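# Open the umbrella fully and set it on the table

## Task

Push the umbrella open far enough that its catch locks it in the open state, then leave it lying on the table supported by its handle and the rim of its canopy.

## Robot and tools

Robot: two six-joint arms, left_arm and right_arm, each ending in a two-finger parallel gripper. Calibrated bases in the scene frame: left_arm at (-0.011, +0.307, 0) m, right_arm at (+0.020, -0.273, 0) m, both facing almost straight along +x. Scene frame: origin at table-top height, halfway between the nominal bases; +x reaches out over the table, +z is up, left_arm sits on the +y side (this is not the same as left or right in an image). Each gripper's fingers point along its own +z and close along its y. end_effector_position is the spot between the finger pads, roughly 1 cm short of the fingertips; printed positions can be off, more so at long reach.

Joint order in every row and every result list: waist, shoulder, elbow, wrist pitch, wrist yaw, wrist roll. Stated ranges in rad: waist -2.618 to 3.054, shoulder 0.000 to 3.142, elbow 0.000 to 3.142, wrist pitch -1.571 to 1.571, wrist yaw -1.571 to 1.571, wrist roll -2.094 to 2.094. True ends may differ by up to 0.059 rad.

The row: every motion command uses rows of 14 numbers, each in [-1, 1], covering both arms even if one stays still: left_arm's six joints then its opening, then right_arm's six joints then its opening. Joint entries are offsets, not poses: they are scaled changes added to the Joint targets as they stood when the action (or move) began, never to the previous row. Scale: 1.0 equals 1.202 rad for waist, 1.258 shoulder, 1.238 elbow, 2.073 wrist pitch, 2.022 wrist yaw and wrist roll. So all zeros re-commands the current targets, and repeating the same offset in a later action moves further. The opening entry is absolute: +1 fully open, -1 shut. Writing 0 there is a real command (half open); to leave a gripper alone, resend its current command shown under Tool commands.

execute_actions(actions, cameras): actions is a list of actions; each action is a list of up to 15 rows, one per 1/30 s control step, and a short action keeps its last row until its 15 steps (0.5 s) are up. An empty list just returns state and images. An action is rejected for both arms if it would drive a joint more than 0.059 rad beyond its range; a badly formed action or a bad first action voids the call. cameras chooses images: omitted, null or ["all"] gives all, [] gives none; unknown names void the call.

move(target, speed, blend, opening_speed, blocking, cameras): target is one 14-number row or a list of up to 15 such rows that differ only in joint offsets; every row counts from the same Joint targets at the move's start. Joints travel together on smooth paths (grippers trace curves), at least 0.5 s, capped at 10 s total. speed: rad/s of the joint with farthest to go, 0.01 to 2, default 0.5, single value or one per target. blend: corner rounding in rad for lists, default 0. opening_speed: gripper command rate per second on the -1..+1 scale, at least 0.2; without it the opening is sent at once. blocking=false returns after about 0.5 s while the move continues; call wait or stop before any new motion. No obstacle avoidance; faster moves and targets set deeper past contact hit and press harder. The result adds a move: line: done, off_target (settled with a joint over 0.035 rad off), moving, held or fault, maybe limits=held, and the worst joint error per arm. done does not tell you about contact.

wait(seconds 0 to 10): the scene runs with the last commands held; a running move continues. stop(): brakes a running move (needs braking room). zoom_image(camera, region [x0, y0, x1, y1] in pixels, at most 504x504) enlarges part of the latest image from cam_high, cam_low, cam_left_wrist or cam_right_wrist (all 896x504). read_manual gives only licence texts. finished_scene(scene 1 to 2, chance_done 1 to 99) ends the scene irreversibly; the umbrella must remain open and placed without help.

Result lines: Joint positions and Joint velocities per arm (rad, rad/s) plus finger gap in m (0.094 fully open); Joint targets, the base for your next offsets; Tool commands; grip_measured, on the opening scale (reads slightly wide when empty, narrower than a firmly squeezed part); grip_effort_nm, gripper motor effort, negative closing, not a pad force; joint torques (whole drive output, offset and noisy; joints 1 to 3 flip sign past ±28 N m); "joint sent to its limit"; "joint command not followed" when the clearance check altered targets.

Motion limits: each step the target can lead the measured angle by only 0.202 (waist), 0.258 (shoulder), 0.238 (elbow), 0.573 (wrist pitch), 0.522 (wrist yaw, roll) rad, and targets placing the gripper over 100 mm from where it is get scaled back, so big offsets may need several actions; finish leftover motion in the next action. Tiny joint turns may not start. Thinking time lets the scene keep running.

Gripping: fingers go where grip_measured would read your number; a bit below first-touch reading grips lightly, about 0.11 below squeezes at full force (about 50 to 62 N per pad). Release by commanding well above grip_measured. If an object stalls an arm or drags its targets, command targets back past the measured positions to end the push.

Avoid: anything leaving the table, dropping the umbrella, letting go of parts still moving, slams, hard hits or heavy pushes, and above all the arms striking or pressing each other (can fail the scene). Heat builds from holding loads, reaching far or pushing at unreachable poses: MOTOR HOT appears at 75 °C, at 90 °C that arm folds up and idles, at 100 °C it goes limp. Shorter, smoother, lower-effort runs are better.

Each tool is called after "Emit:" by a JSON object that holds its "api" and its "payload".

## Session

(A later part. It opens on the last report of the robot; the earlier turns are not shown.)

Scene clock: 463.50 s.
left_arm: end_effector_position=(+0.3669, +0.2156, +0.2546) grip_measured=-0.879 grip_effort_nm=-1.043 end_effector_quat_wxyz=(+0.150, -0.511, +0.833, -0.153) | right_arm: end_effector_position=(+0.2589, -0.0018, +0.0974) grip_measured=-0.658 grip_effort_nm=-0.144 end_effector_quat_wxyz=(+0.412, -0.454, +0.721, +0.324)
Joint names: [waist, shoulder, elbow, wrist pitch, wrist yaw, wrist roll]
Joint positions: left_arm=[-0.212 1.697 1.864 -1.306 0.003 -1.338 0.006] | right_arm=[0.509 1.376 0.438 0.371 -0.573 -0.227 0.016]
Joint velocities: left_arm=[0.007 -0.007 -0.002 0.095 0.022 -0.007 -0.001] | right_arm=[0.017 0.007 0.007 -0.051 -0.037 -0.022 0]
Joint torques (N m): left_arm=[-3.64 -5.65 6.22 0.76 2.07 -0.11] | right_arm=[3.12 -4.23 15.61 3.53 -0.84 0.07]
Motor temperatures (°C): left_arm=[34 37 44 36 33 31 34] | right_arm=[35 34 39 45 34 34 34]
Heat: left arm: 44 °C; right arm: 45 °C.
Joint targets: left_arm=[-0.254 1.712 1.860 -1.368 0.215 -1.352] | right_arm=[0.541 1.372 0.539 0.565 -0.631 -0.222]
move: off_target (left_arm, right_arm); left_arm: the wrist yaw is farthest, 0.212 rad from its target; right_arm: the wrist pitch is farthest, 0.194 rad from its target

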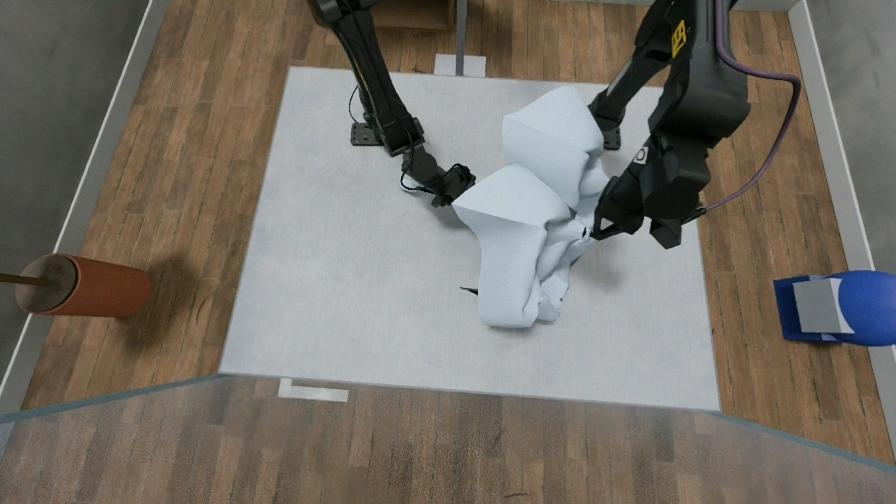

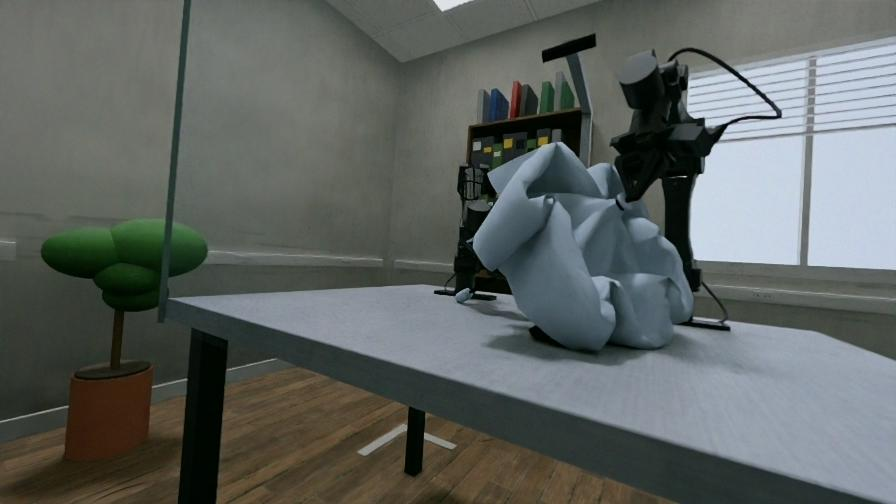

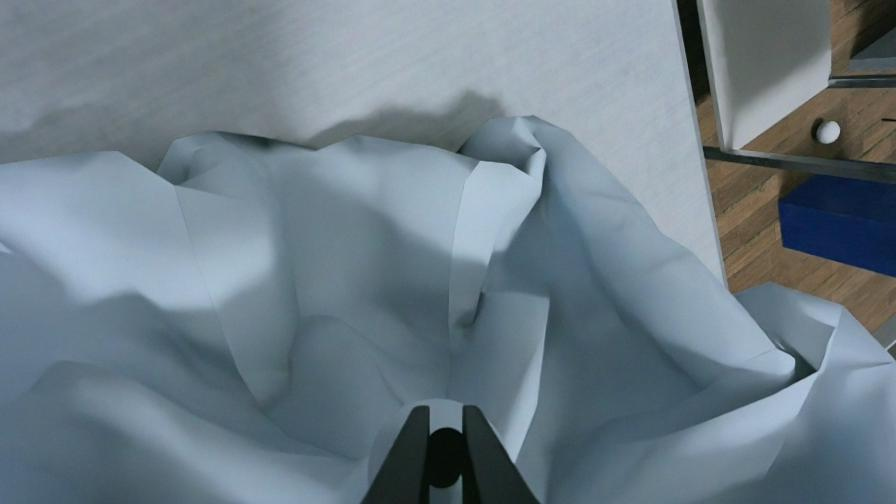

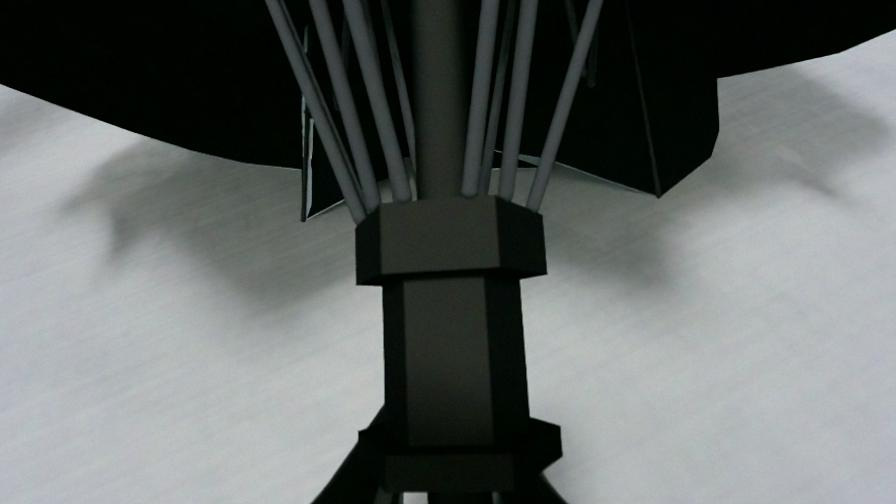

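Emit:
{"api": "move", "payload": {"target": [0.0291,0,0.0283,0.0260,-0.1108,0.0054,-1,-0.0216,0.0111,-0.0638,-0.0878,0.0287,0.0025,-0.66], "speed": 0.15, "cameras": ["cam_high","cam_right_wrist"]}}

Scene clock: 486.13 s.
left_arm: end_effector_position=(+0.3669, +0.2180, +0.2557) grip_measured=-0.879 grip_effort_nm=-1.033 end_effector_quat_wxyz=(+0.155, -0.509, +0.834, -0.148) | right_arm: end_effector_position=(+0.2584, -0.0029, +0.0952) grip_measured=-0.658 grip_effort_nm=-0.144 end_effector_quat_wxyz=(+0.407, -0.453, +0.725, +0.322)
Joint names: [waist, shoulder, elbow, wrist pitch, wrist yaw, wrist roll]
Joint positions: left_arm=[-0.212 1.697 1.869 -1.311 -0.01 -1.332 0.006] | right_arm=[0.509 1.376 0.438 0.36 -0.569 -0.227 0.016]
Joint velocities: left_arm=[-0.017 0.007 -0.012 -0.022 -0.081 0.051 0] | right_arm=[0.017 0.002 0.002 -0.081 -0.037 0.022 -0.001]
Joint torques (N m): left_arm=[-0.58 -5.65 8.65 1.36 -0.02 -0.06] | right_arm=[0.54 -3.17 8.38 1.91 -0.24 0.11]
Motor temperatures (°C): left_arm=[34 37 43 36 36 31 34] | right_arm=[35 35 41 56 34 34 34]
Heat: left arm: 43 °C; right arm: 56 °C.
Joint targets: left_arm=[-0.219 1.712 1.895 -1.314 -0.009 -1.341] | right_arm=[0.515 1.386 0.460 0.382 -0.573 -0.217]
move: done
Images, in order (width x height): cam_high 896x504, cam_right_wrist 896x504.

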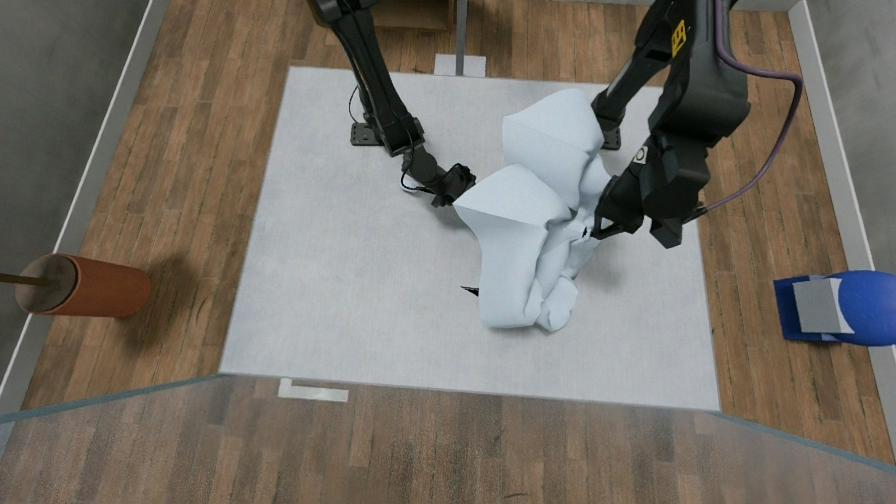

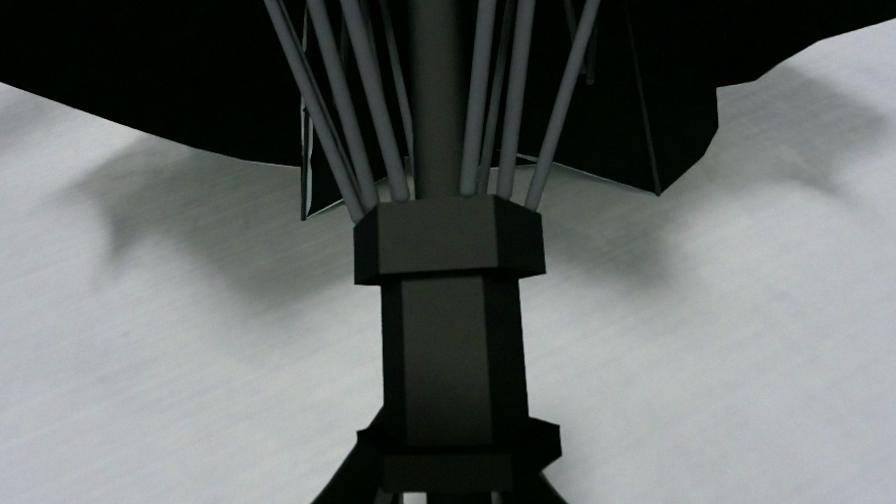

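Emit:
{"api": "execute_actions", "payload": {"actions": [], "cameras": ["cam_high", "cam_right_wrist", "cam_left_wrist"]}}

Scene clock: 496.53 s.
left_arm: end_effector_position=(+0.3668, +0.2180, +0.2557) grip_measured=-0.879 grip_effort_nm=-1.043 end_effector_quat_wxyz=(+0.155, -0.509, +0.834, -0.148) | right_arm: end_effector_position=(+0.2584, -0.0029, +0.0952) grip_measured=-0.658 grip_effort_nm=-0.149 end_effector_quat_wxyz=(+0.407, -0.453, +0.725, +0.322)
Joint names: [waist, shoulder, elbow, wrist pitch, wrist yaw, wrist roll]
Joint positions: left_arm=[-0.212 1.697 1.869 -1.311 -0.01 -1.332 0.006] | right_arm=[0.509 1.376 0.438 0.36 -0.569 -0.227 0.016]
Joint velocities: left_arm=[0.012 0.012 -0.002 0.007 0.007 -0.022 0] | right_arm=[-0.007 0.007 0.012 0.11 0.037 -0.022 -0.002]
Joint torques (N m): left_arm=[-0.58 -5.67 8.64 1.37 -0.01 -0.06] | right_arm=[0.49 -3.15 8.4 1.92 -0.24 0.11]
Motor temperatures (°C): left_arm=[34 37 44 36 35 31 34] | right_arm=[35 34 40 52 34 34 34]
Heat: left arm: 44 °C; right arm: 52 °C.
Joint targets: left_arm=[-0.219 1.712 1.895 -1.314 -0.009 -1.341] | right_arm=[0.515 1.386 0.460 0.383 -0.573 -0.217]
Tool commands: left_gripper/opening=-1.0 right_gripper/opening=-0.66
Images, in order (width x height): cam_high 896x504, cam_left_wrist 896x504, cam_right_wrist 896x504.

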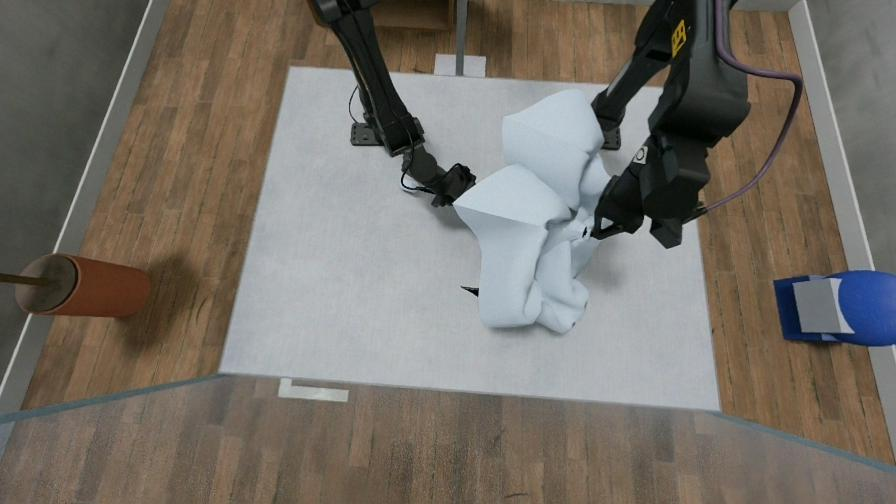

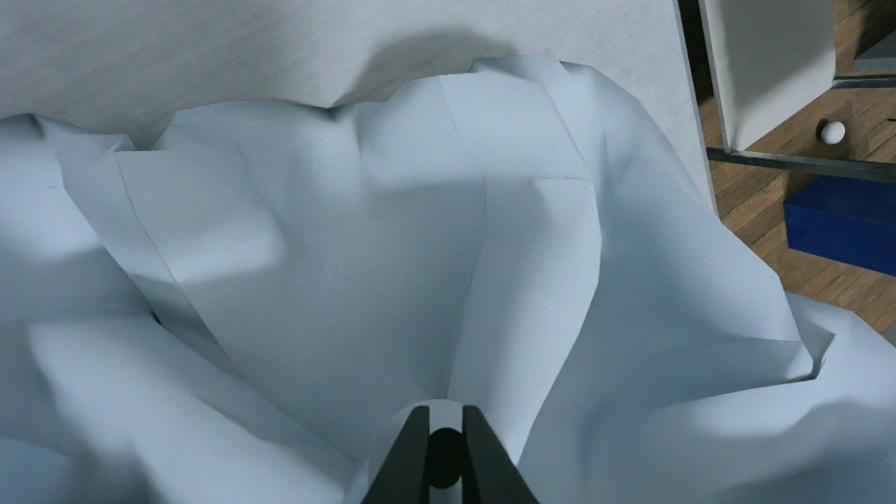

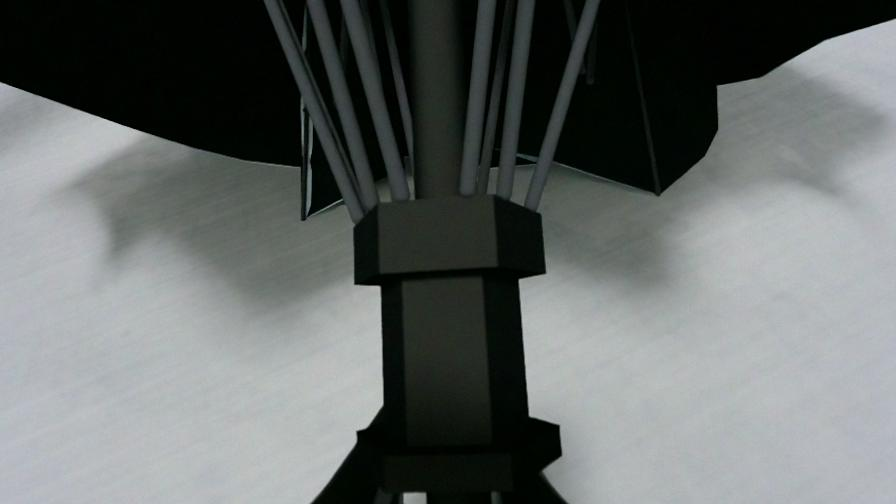

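Emit:
{"api": "zoom_image", "payload": {"camera": "cam_right_wrist", "region": [240, 160, 680, 504]}}

Scaled by 1.145 from the camera's 896x504 image, which has a finer 1280x720 frame.

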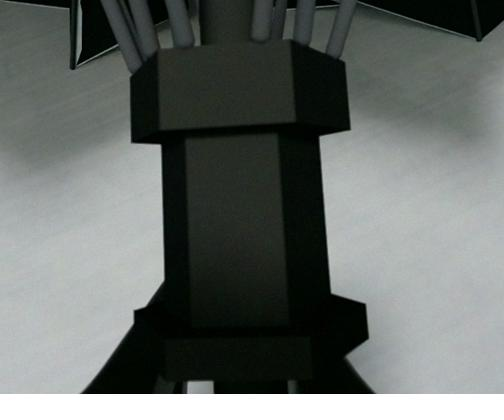

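Emit:
{"api": "move", "payload": {"target": [0,0,0,0,0,0,-1, 0,0,0,0,0,0,0.0], "opening_speed": 1.5, "cameras": ["cam_right_wrist"]}}

Scene clock: 539.73 s.
left_arm: end_effector_position=(+0.3664, +0.2184, +0.2554) grip_measured=-0.879 grip_effort_nm=-1.038 end_effector_quat_wxyz=(+0.154, -0.509, +0.834, -0.146) | right_arm: end_effector_position=(+0.2593, -0.0024, +0.0967) grip_measured=-0.002 grip_effort_nm=0.085 end_effector_quat_wxyz=(+0.411, -0.452, +0.723, +0.322)
Joint names: [waist, shoulder, elbow, wrist pitch, wrist yaw, wrist roll]
Joint positions: left_arm=[-0.212 1.697 1.869 -1.314 -0.011 -1.332 0.006] | right_arm=[0.509 1.376 0.438 0.368 -0.568 -0.226 0.047]
Joint velocities: left_arm=[0.002 0.012 -0.007 -0.095 0.007 -0.022 0.001] | right_arm=[-0.017 0.002 -0.007 -0.022 0.007 -0.095 -0.001]
Joint torques (N m): left_arm=[-0.61 -5.65 8.64 1.38 0 -0.07] | right_arm=[0.53 -3.18 8.36 1.83 -0.24 0.11]
Motor temperatures (°C): left_arm=[34 37 44 37 33 31 34] | right_arm=[35 34 39 48 34 34 34]
Heat: left arm: 44 °C; right arm: 48 °C.
Joint targets: left_arm=[-0.219 1.712 1.895 -1.314 -0.009 -1.341] | right_arm=[0.515 1.386 0.460 0.383 -0.573 -0.217]
move: done
Images, in order (width x height): cam_right_wrist 896x504.

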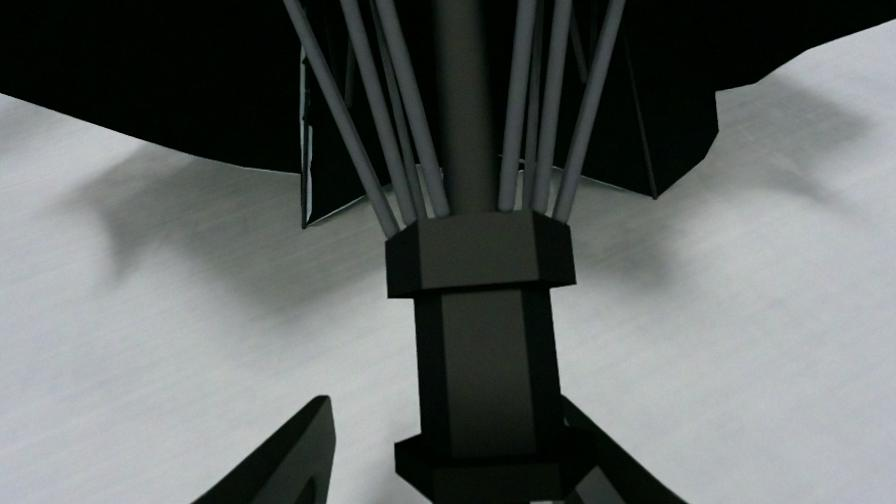

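Emit:
{"api": "move", "payload": {"target": [0,0,0,0,0,0,-1, -0.0208,0.0191,0.0129,0,-0.0104,-0.0074,0.0], "speed": 0.2, "cameras": ["cam_right_wrist"]}}

Scene clock: 551.80 s.
left_arm: end_effector_position=(+0.3664, +0.2184, +0.2554) grip_measured=-0.879 grip_effort_nm=-1.043 end_effector_quat_wxyz=(+0.154, -0.509, +0.834, -0.146) | right_arm: end_effector_position=(+0.2619, -0.0054, +0.0903) grip_measured=-0.002 grip_effort_nm=0.081 end_effector_quat_wxyz=(+0.404, -0.448, +0.730, +0.322)
Joint names: [waist, shoulder, elbow, wrist pitch, wrist yaw, wrist roll]
Joint positions: left_arm=[-0.212 1.697 1.869 -1.314 -0.011 -1.332 0.006] | right_arm=[0.495 1.398 0.438 0.37 -0.575 -0.226 0.047]
Joint velocities: left_arm=[-0.002 0.002 -0.017 -0.007 0.022 0.007 0] | right_arm=[0.007 -0.027 -0.007 -0.037 -0.051 0.037 0.001]
Joint torques (N m): left_arm=[-0.59 -5.65 8.64 1.38 0 -0.06] | right_arm=[-0.54 -3.12 9.78 1.81 -0.39 -0.04]
Motor temperatures (°C): left_arm=[34 36 44 37 33 31 34] | right_arm=[35 34 39 47 33 34 34]
Heat: left arm: 44 °C; right arm: 47 °C.
Joint targets: left_arm=[-0.219 1.712 1.895 -1.314 -0.009 -1.341] | right_arm=[0.490 1.410 0.476 0.383 -0.594 -0.232]
move: off_target (right_arm); right_arm: the elbow is farthest, 0.038 rad from its target
Images, in order (width x height): cam_right_wrist 896x504.

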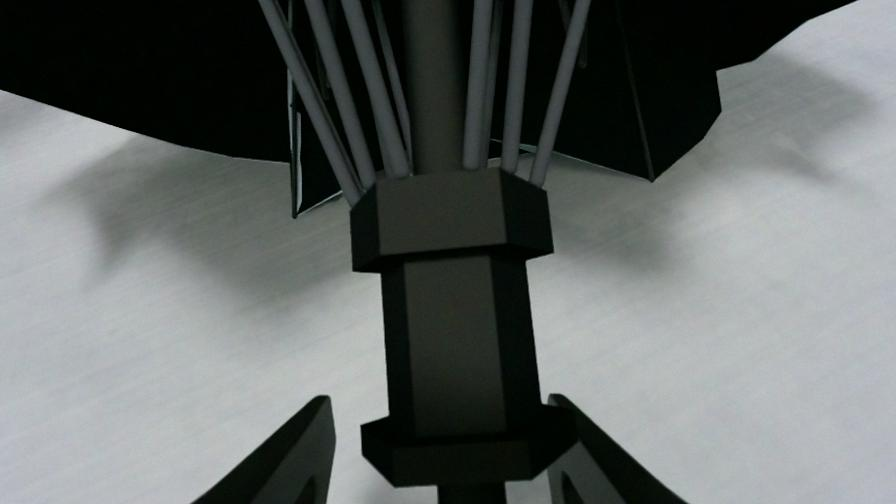

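Emit:
{"api": "move", "payload": {"target": [0,0,0,0,0,0,-1, 0.0075,-0.0445,-0.1212,0.1606,0.0287,0.0321,0.0], "speed": 0.25, "cameras": ["cam_right_wrist", "cam_high"]}}

Scene clock: 558.07 s.
left_arm: end_effector_position=(+0.3664, +0.2184, +0.2554) grip_measured=-0.879 grip_effort_nm=-1.028 end_effector_quat_wxyz=(+0.154, -0.509, +0.834, -0.146) | right_arm: end_effector_position=(+0.2726, -0.0038, +0.1260) grip_measured=-0.002 grip_effort_nm=0.081 end_effector_quat_wxyz=(+0.508, -0.429, +0.674, +0.322)
Joint names: [waist, shoulder, elbow, wrist pitch, wrist yaw, wrist roll]
Joint positions: left_arm=[-0.212 1.697 1.869 -1.314 -0.011 -1.332 0.006] | right_arm=[0.495 1.377 0.345 0.701 -0.546 -0.178 0.047]
Joint velocities: left_arm=[-0.002 -0.002 -0.002 -0.051 0.022 0.007 0] | right_arm=[-0.017 -0.007 -0.007 -0.037 -0.066 -0.007 0.001]
Joint torques (N m): left_arm=[-0.59 -5.65 8.65 1.38 0 -0.06] | right_arm=[0.38 -5.53 4.66 1.97 -0.02 0.14]
Motor temperatures (°C): left_arm=[34 36 44 38 33 31 34] | right_arm=[35 34 39 47 33 34 34]
Heat: left arm: 44 °C; right arm: 47 °C.
Joint targets: left_arm=[-0.219 1.712 1.895 -1.314 -0.009 -1.341] | right_arm=[0.499 1.354 0.326 0.715 -0.536 -0.167]
move: done
Images, in order (width x height): cam_high 896x504, cam_right_wrist 896x504.

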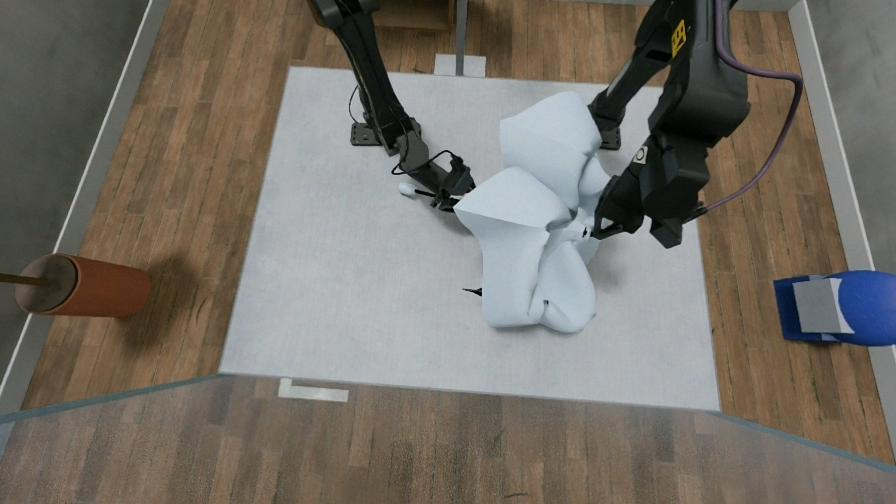

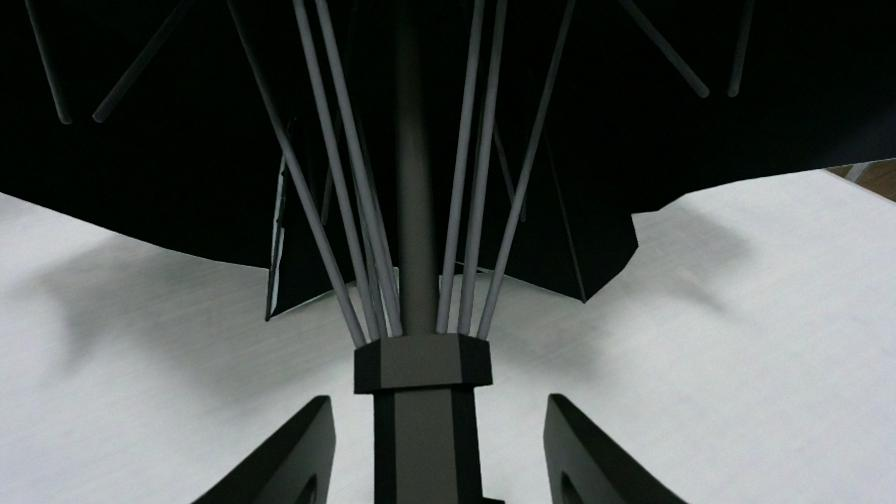

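Emit:
{"api": "move", "payload": {"target": [0,0,0,0,0,0,-1, 0.0075,-0.0091,-0.0460,0.0193,0.0104,0.0025,0.0], "speed": 0.15, "cameras": ["cam_right_wrist"]}}

Scene clock: 574.97 s.
left_arm: end_effector_position=(+0.3664, +0.2184, +0.2554) grip_measured=-0.879 grip_effort_nm=-1.038 end_effector_quat_wxyz=(+0.154, -0.509, +0.834, -0.146) | right_arm: end_effector_position=(+0.2640, -0.0103, +0.1156) grip_measured=-0.002 grip_effort_nm=0.090 end_effector_quat_wxyz=(+0.507, -0.425, +0.680, +0.317)
Joint names: [waist, shoulder, elbow, wrist pitch, wrist yaw, wrist roll]
Joint positions: left_arm=[-0.212 1.697 1.869 -1.314 -0.011 -1.332 0.006] | right_arm=[0.502 1.365 0.287 0.741 -0.525 -0.172 0.047]
Joint velocities: left_arm=[0.002 -0.002 0.012 0.007 -0.022 -0.022 0] | right_arm=[0.002 0.002 0.017 -0.051 -0.037 -0.022 0]
Joint torques (N m): left_arm=[-0.59 -5.67 8.66 1.38 0 -0.06] | right_arm=[0.55 -5.22 4.51 1.99 -0.01 0.11]
Motor temperatures (°C): left_arm=[34 36 45 38 33 31 34] | right_arm=[35 35 38 48 33 34 34]
Heat: left arm: 45 °C; right arm: 48 °C.
Joint targets: left_arm=[-0.219 1.712 1.895 -1.314 -0.009 -1.341] | right_arm=[0.508 1.342 0.269 0.755 -0.515 -0.162]
move: done
Images, in order (width x height): cam_right_wrist 896x504.

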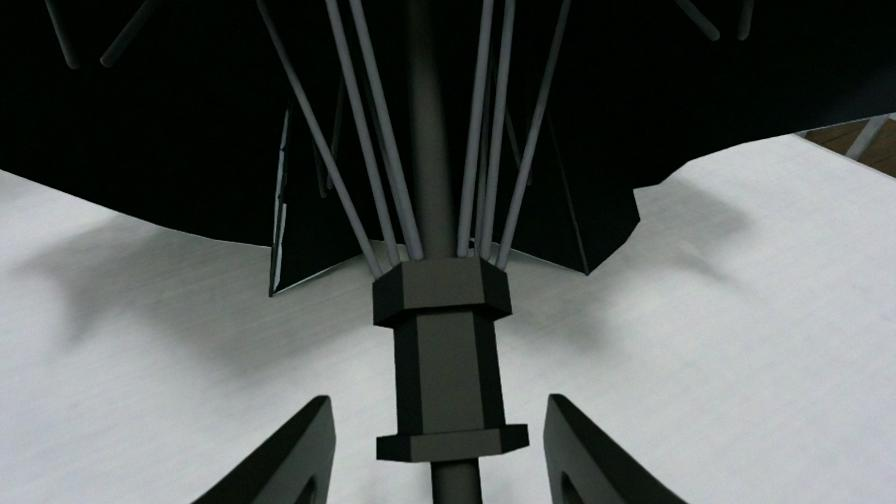

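Emit:
{"api": "move", "payload": {"target": [0,0,0,0,0,0,-1, 0,0,0,0,0,0,-0.5], "opening_speed": 0.4, "cameras": ["cam_right_wrist"]}}

Scene clock: 578.70 s.
left_arm: end_effector_position=(+0.3659, +0.2185, +0.2552) grip_measured=-0.879 grip_effort_nm=-1.038 end_effector_quat_wxyz=(+0.154, -0.510, +0.834, -0.146) | right_arm: end_effector_position=(+0.2658, -0.0112, +0.1156) grip_measured=-0.440 grip_effort_nm=-1.043 end_effector_quat_wxyz=(+0.509, -0.422, +0.682, +0.314)
Joint names: [waist, shoulder, elbow, wrist pitch, wrist yaw, wrist roll]
Joint positions: left_arm=[-0.212 1.697 1.869 -1.316 -0.011 -1.332 0.006] | right_arm=[0.502 1.365 0.287 0.743 -0.514 -0.171 0.026]
Joint velocities: left_arm=[0.007 -0.002 -0.002 -0.168 0.007 -0.066 -0.001] | right_arm=[0.027 -0.002 0.007 -0.081 -0.051 0.007 -0.001]
Joint torques (N m): left_arm=[-0.59 -5.64 8.64 1.4 0 -0.06] | right_arm=[0.57 -5.24 4.6 1.98 -0.12 0.1]
Motor temperatures (°C): left_arm=[34 36 45 38 33 31 34] | right_arm=[35 34 38 48 33 34 34]
Heat: left arm: 45 °C; right arm: 48 °C.
Joint targets: left_arm=[-0.219 1.712 1.895 -1.314 -0.009 -1.341] | right_arm=[0.508 1.342 0.269 0.756 -0.515 -0.162]
move: done
Images, in order (width x height): cam_right_wrist 896x504.

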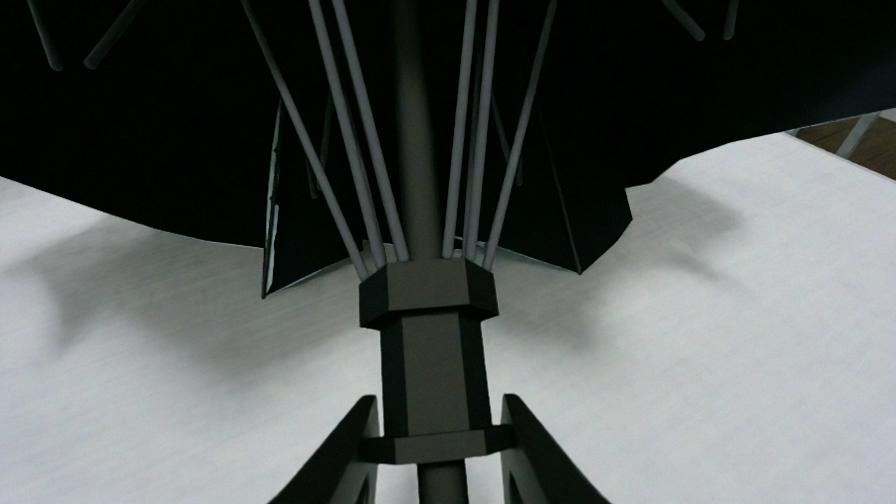

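Emit:
{"api": "move", "payload": {"target": [0,0,0,0,0.0247,0,-1, 0.0541,0.0548,0.1171,0.0010,0.0309,0.0129,-0.5], "speed": 0.12, "cameras": ["cam_right_wrist", "cam_high"]}}

Scene clock: 593.77 s.
left_arm: end_effector_position=(+0.3724, +0.2309, +0.2593) grip_measured=-0.879 grip_effort_nm=-1.028 end_effector_quat_wxyz=(+0.179, -0.518, +0.826, -0.134) | right_arm: end_effector_position=(+0.2734, +0.0046, +0.1189) grip_measured=-0.441 grip_effort_nm=-1.067 end_effector_quat_wxyz=(+0.505, -0.421, +0.688, +0.306)
Joint names: [waist, shoulder, elbow, wrist pitch, wrist yaw, wrist roll]
Joint positions: left_arm=[-0.2 1.697 1.876 -1.304 -0.062 -1.332 0.006] | right_arm=[0.555 1.403 0.354 0.706 -0.449 -0.157 0.026]
Joint velocities: left_arm=[-0.022 -0.007 0.007 -0.007 -0.007 -0.022 0] | right_arm=[0.012 0.007 -0.017 0.037 0.022 -0.037 0.001]
Joint torques (N m): left_arm=[-1.59 -5.65 8.03 1.33 0.96 -0.06] | right_arm=[1.74 -3.23 11.63 2.35 -0.13 0.22]
Motor temperatures (°C): left_arm=[34 36 45 38 33 31 34] | right_arm=[34 34 38 49 33 34 35]
Heat: left arm: 45 °C; right arm: 49 °C.
Joint targets: left_arm=[-0.219 1.712 1.895 -1.314 0.041 -1.341] | right_arm=[0.573 1.411 0.414 0.758 -0.453 -0.136]
move: off_target (left_arm, right_arm); left_arm: the wrist yaw is farthest, 0.103 rad from its target; right_arm: the elbow is farthest, 0.060 rad from its target
Images, in order (width x height): cam_high 896x504, cam_right_wrist 896x504.

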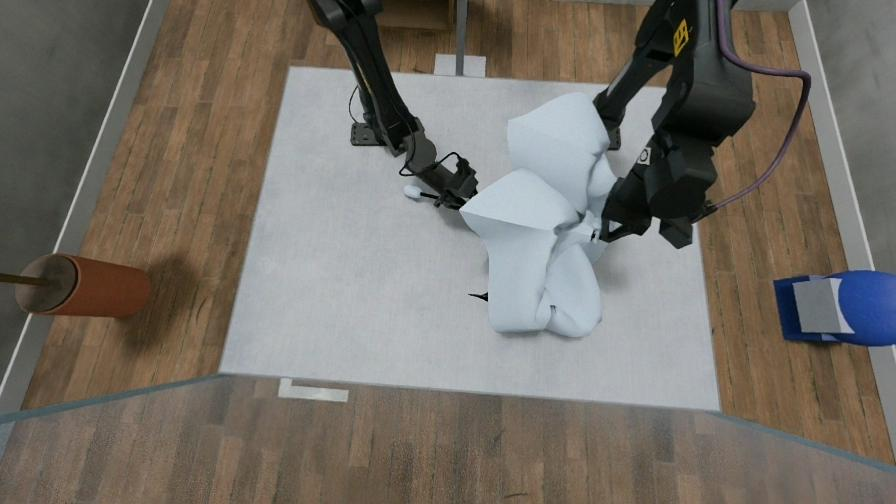

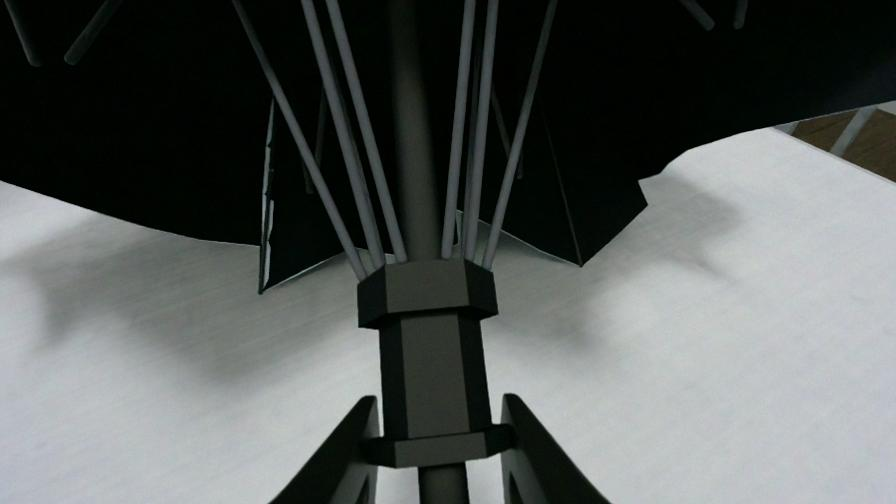

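Emit:
{"api": "move", "payload": {"target": [0,0,0,0,0.0742,0,-1, 0.0474,0.0358,0.0897,0.0010,0.0267,0.0124,-0.5], "speed": 0.12, "cameras": ["cam_right_wrist", "cam_high"]}}

Scene clock: 610.90 s.
left_arm: end_effector_position=(+0.3884, +0.2372, +0.2711) grip_measured=-0.879 grip_effort_nm=-1.043 end_effector_quat_wxyz=(+0.204, -0.522, +0.813, -0.159) | right_arm: end_effector_position=(+0.2872, +0.0208, +0.1266) grip_measured=-0.441 grip_effort_nm=-1.057 end_effector_quat_wxyz=(+0.505, -0.411, +0.699, +0.297)
Joint names: [waist, shoulder, elbow, wrist pitch, wrist yaw, wrist roll]
Joint positions: left_arm=[-0.172 1.697 1.891 -1.245 -0.052 -1.324 0.006] | right_arm=[0.599 1.445 0.442 0.658 -0.376 -0.131 0.026]
Joint velocities: left_arm=[-0.007 -0.002 -0.017 0.022 0.007 -0.051 0.001] | right_arm=[-0.012 -0.007 -0.002 -0.037 0.095 0.037 0]
Joint torques (N m): left_arm=[-4.07 -5.72 6.86 0.85 2.34 -0.16] | right_arm=[3.12 -3.52 13.91 2.84 -0.34 0.21]
Motor temperatures (°C): left_arm=[34 36 44 37 34 31 35] | right_arm=[35 34 39 50 33 34 35]
Heat: left arm: 44 °C; right arm: 50 °C.
Joint targets: left_arm=[-0.219 1.712 1.895 -1.314 0.191 -1.341] | right_arm=[0.630 1.456 0.525 0.760 -0.399 -0.111]
move: off_target (left_arm, right_arm); left_arm: the wrist yaw is farthest, 0.243 rad from its target; right_arm: the wrist pitch is farthest, 0.102 rad from its target
Images, in order (width x height): cam_high 896x504, cam_right_wrist 896x504.

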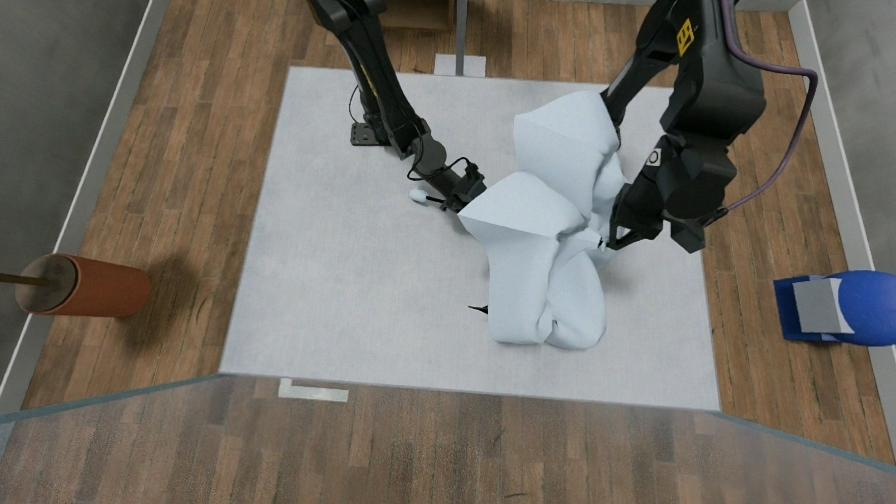

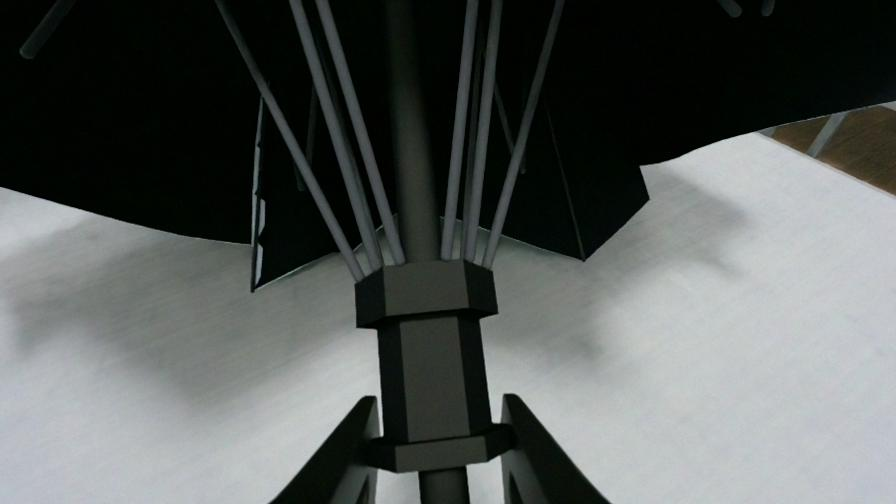

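Emit:
{"api": "move", "payload": {"target": [-0.0333,0,0,-0.0241,0.0742,0,-1, 0.0340,0.0376,0.0948,-0.0024,0.0192,0.0119,-0.5], "speed": 0.12, "cameras": ["cam_right_wrist", "cam_high"]}}

Scene clock: 622.43 s.
left_arm: end_effector_position=(+0.4054, +0.2389, +0.2882) grip_measured=-0.877 grip_effort_nm=-1.038 end_effector_quat_wxyz=(+0.241, -0.517, +0.801, -0.182) | right_arm: end_effector_position=(+0.3040, +0.0358, +0.1378) grip_measured=-0.441 grip_effort_nm=-1.062 end_effector_quat_wxyz=(+0.508, -0.396, +0.708, +0.288)
Joint names: [waist, shoulder, elbow, wrist pitch, wrist yaw, wrist roll]
Joint positions: left_arm=[-0.167 1.697 1.913 -1.177 -0.069 -1.317 0.006] | right_arm=[0.627 1.487 0.539 0.608 -0.315 -0.103 0.026]
Joint velocities: left_arm=[0.007 -0.002 0.007 -0.022 -0.022 -0.081 -0.001] | right_arm=[-0.012 0.012 0.007 0.022 0.022 -0.007 0]
Joint torques (N m): left_arm=[-6.52 -5.94 5.5 0.16 3.26 -0.18] | right_arm=[4.34 -3.7 15.94 3.28 -0.57 0.17]
Motor temperatures (°C): left_arm=[34 37 44 37 37 31 35] | right_arm=[35 34 41 55 33 34 35]
Heat: left arm: 44 °C; right arm: 55 °C.
Joint targets: left_arm=[-0.242 1.709 1.898 -1.331 0.268 -1.337] | right_arm=[0.671 1.504 0.643 0.755 -0.360 -0.087]
move: off_target (left_arm, right_arm); left_arm: the wrist yaw is farthest, 0.410 rad from its target; right_arm: the wrist pitch is farthest, 0.148 rad from its target
Images, in order (width x height): cam_high 896x504, cam_right_wrist 896x504.

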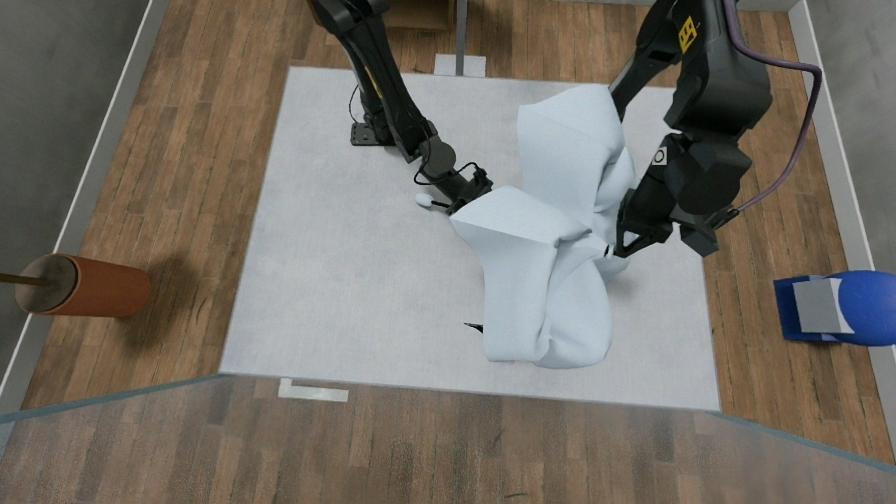

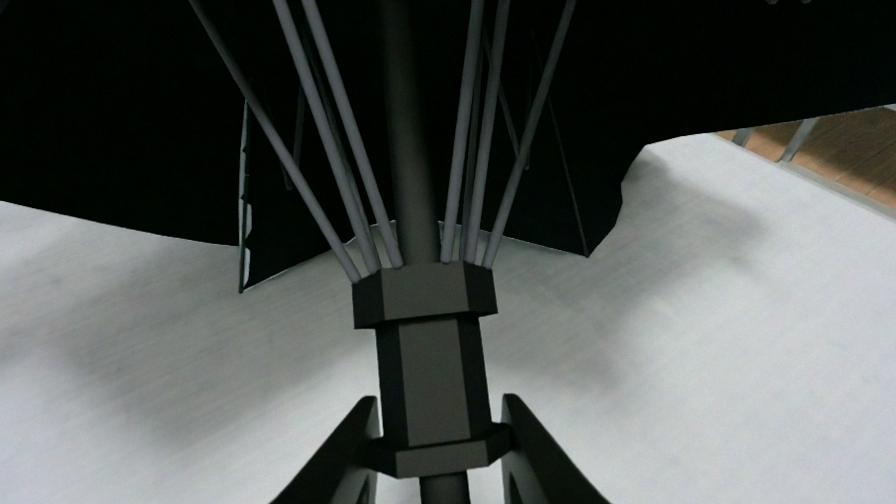

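Emit:
{"api": "wait", "payload": {"seconds": 0, "cameras": ["cam_low"]}}

Emit:
{"api": "zoom_image", "payload": {"camera": "cam_low", "region": [250, 60, 700, 400]}}

Scene clock: 645.87 s.
left_arm: end_effector_position=(+0.4054, +0.2389, +0.2882) grip_measured=-0.876 grip_effort_nm=-1.033 end_effector_quat_wxyz=(+0.241, -0.517, +0.801, -0.181) | right_arm: end_effector_position=(+0.3040, +0.0358, +0.1377) grip_measured=-0.441 grip_effort_nm=-1.057 end_effector_quat_wxyz=(+0.508, -0.396, +0.708, +0.288)
Joint names: [waist, shoulder, elbow, wrist pitch, wrist yaw, wrist roll]
Joint positions: left_arm=[-0.167 1.697 1.913 -1.177 -0.069 -1.317 0.006] | right_arm=[0.627 1.487 0.539 0.607 -0.315 -0.103 0.026]
Joint velocities: left_arm=[-0.007 0.007 -0.007 -0.066 -0.022 0.007 -0.001] | right_arm=[0.002 -0.007 -0.007 -0.066 0.051 0.051 0]
Joint torques (N m): left_arm=[-6.52 -5.97 5.53 0.16 3.26 -0.18] | right_arm=[4.37 -3.69 16.01 3.27 -0.57 0.16]
Motor temperatures (°C): left_arm=[35 37 43 36 47 31 35] | right_arm=[35 34 42 61 33 34 36]
Heat: left arm: 47 °C; right arm: 61 °C.
Joint targets: left_arm=[-0.242 1.709 1.898 -1.331 0.268 -1.337] | right_arm=[0.671 1.504 0.643 0.755 -0.360 -0.086]
Tool commands: left_gripper/opening=-1.0 right_gripper/opening=-0.5
Images, in order (width x height): cam_low 896x504.

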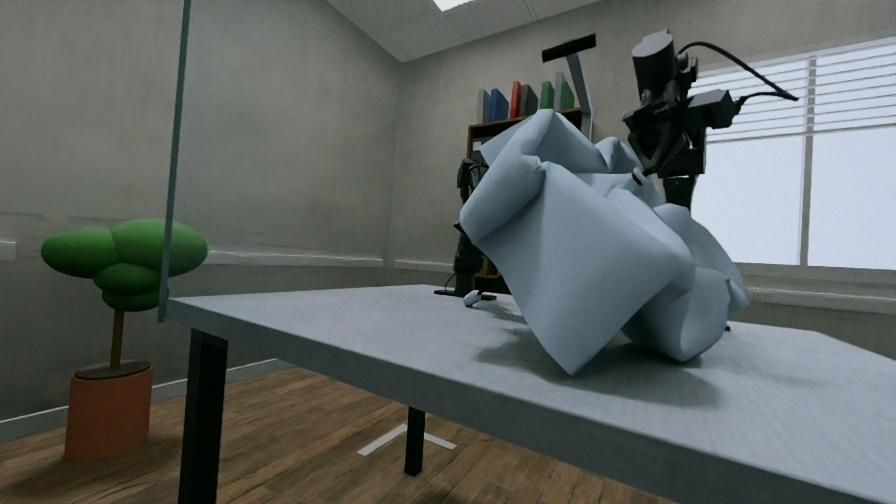

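Scaled by 1.120 from the camera's 896x504 image, which has a finer 1280x720 frame.

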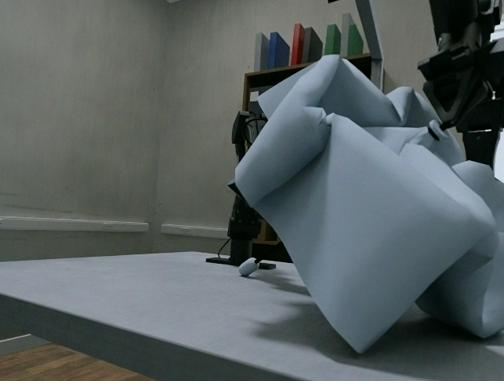

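Emit:
{"api": "move", "payload": {"target": [0.0566,0.0024,0.0331,0.0728,-0.1667,0.0054,-1, -0.0316,-0.0056,-0.0662,-0.0651,0.0223,-0.0035,-0.5], "speed": 0.4, "cameras": ["cam_right_wrist"]}}

Scene clock: 649.50 s.
left_arm: end_effector_position=(+0.4067, +0.2434, +0.2889) grip_measured=-0.876 grip_effort_nm=-1.043 end_effector_quat_wxyz=(+0.251, -0.517, +0.800, -0.173) | right_arm: end_effector_position=(+0.3035, +0.0351, +0.1351) grip_measured=-0.441 grip_effort_nm=-1.067 end_effector_quat_wxyz=(+0.504, -0.396, +0.712, +0.287)
Joint names: [waist, shoulder, elbow, wrist pitch, wrist yaw, wrist roll]
Joint positions: left_arm=[-0.167 1.697 1.913 -1.174 -0.095 -1.31 0.006] | right_arm=[0.627 1.487 0.539 0.596 -0.314 -0.103 0.026]
Joint velocities: left_arm=[0.002 0.002 -0.002 0.022 -0.051 0.051 -0.001] | right_arm=[0.012 -0.002 -0.007 0.022 -0.051 0.022 -0.001]
Joint torques (N m): left_arm=[-0.64 -5.75 8.8 1.64 0.19 -0.16] | right_arm=[0.57 -4.25 8.43 2.12 -0.09 0.11]
Motor temperatures (°C): left_arm=[35 37 43 36 47 31 35] | right_arm=[35 34 42 61 33 34 36]
Heat: left arm: 47 °C; right arm: 61 °C.
Joint targets: left_arm=[-0.174 1.712 1.939 -1.180 -0.069 -1.326] | right_arm=[0.633 1.497 0.561 0.620 -0.315 -0.093]
move: done
Images, in order (width x height): cam_right_wrist 896x504.

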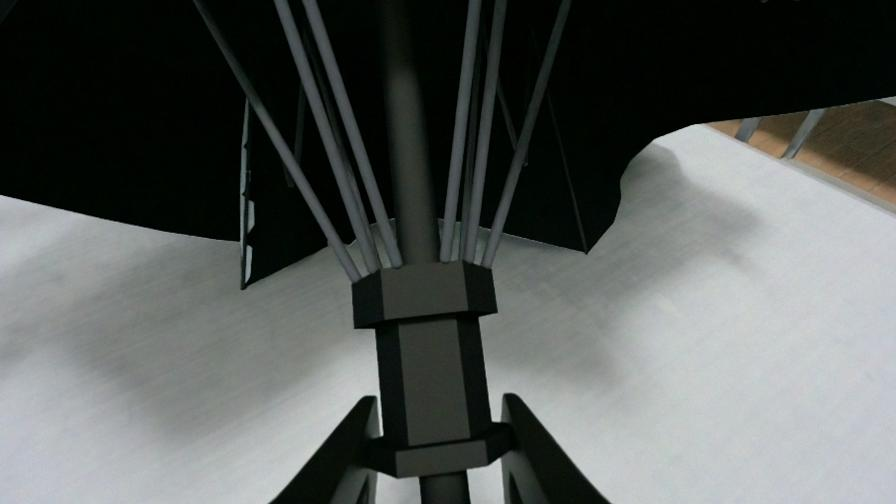

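Emit:
{"api": "wait", "payload": {"seconds": 0, "cameras": ["cam_left_wrist", "cam_high"]}}

Emit:
{"api": "zoom_image", "payload": {"camera": "cam_left_wrist", "region": [260, 250, 640, 504]}}

Scene clock: 652.00 s.
left_arm: end_effector_position=(+0.4067, +0.2434, +0.2889) grip_measured=-0.876 grip_effort_nm=-1.033 end_effector_quat_wxyz=(+0.251, -0.517, +0.800, -0.173) | right_arm: end_effector_position=(+0.3035, +0.0351, +0.1351) grip_measured=-0.441 grip_effort_nm=-1.057 end_effector_quat_wxyz=(+0.504, -0.396, +0.712, +0.287)
Joint names: [waist, shoulder, elbow, wrist pitch, wrist yaw, wrist roll]
Joint positions: left_arm=[-0.167 1.697 1.913 -1.174 -0.095 -1.31 0.006] | right_arm=[0.627 1.487 0.539 0.596 -0.314 -0.103 0.026]
Joint velocities: left_arm=[-0.017 -0.002 -0.012 -0.007 0.007 -0.037 0] | right_arm=[-0.002 0.012 -0.007 -0.037 -0.022 0.051 0]
Joint torques (N m): left_arm=[-0.62 -5.75 8.81 1.65 0.19 -0.14] | right_arm=[0.61 -4.21 8.47 2.12 -0.08 0.1]
Motor temperatures (°C): left_arm=[35 37 43 36 46 31 35] | right_arm=[35 34 42 60 33 34 36]
Heat: left arm: 46 °C; right arm: 60 °C.
Joint targets: left_arm=[-0.174 1.712 1.939 -1.180 -0.069 -1.326] | right_arm=[0.633 1.497 0.561 0.620 -0.315 -0.093]
Tool commands: left_gripper/opening=-1.0 right_gripper/opening=-0.5
Images, in order (width x height): cam_high 896x504, cam_left_wrist 896x504.

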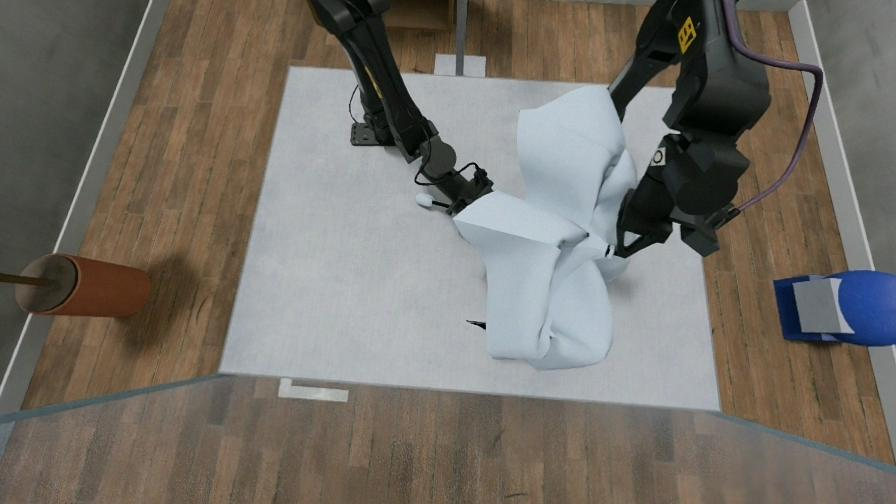

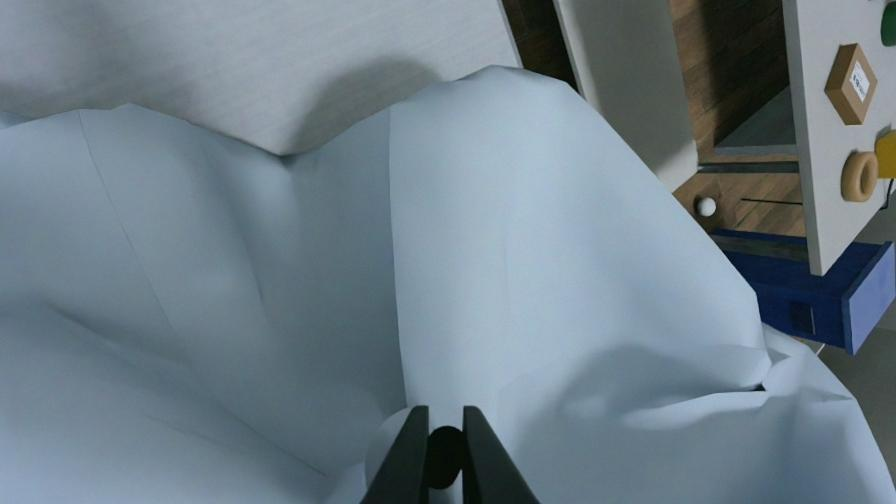

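Scaled by 1.326 from the camera's 896x504 image, which has a finer 1280x720 frame.

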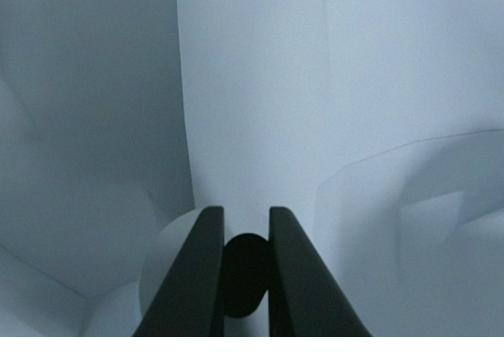

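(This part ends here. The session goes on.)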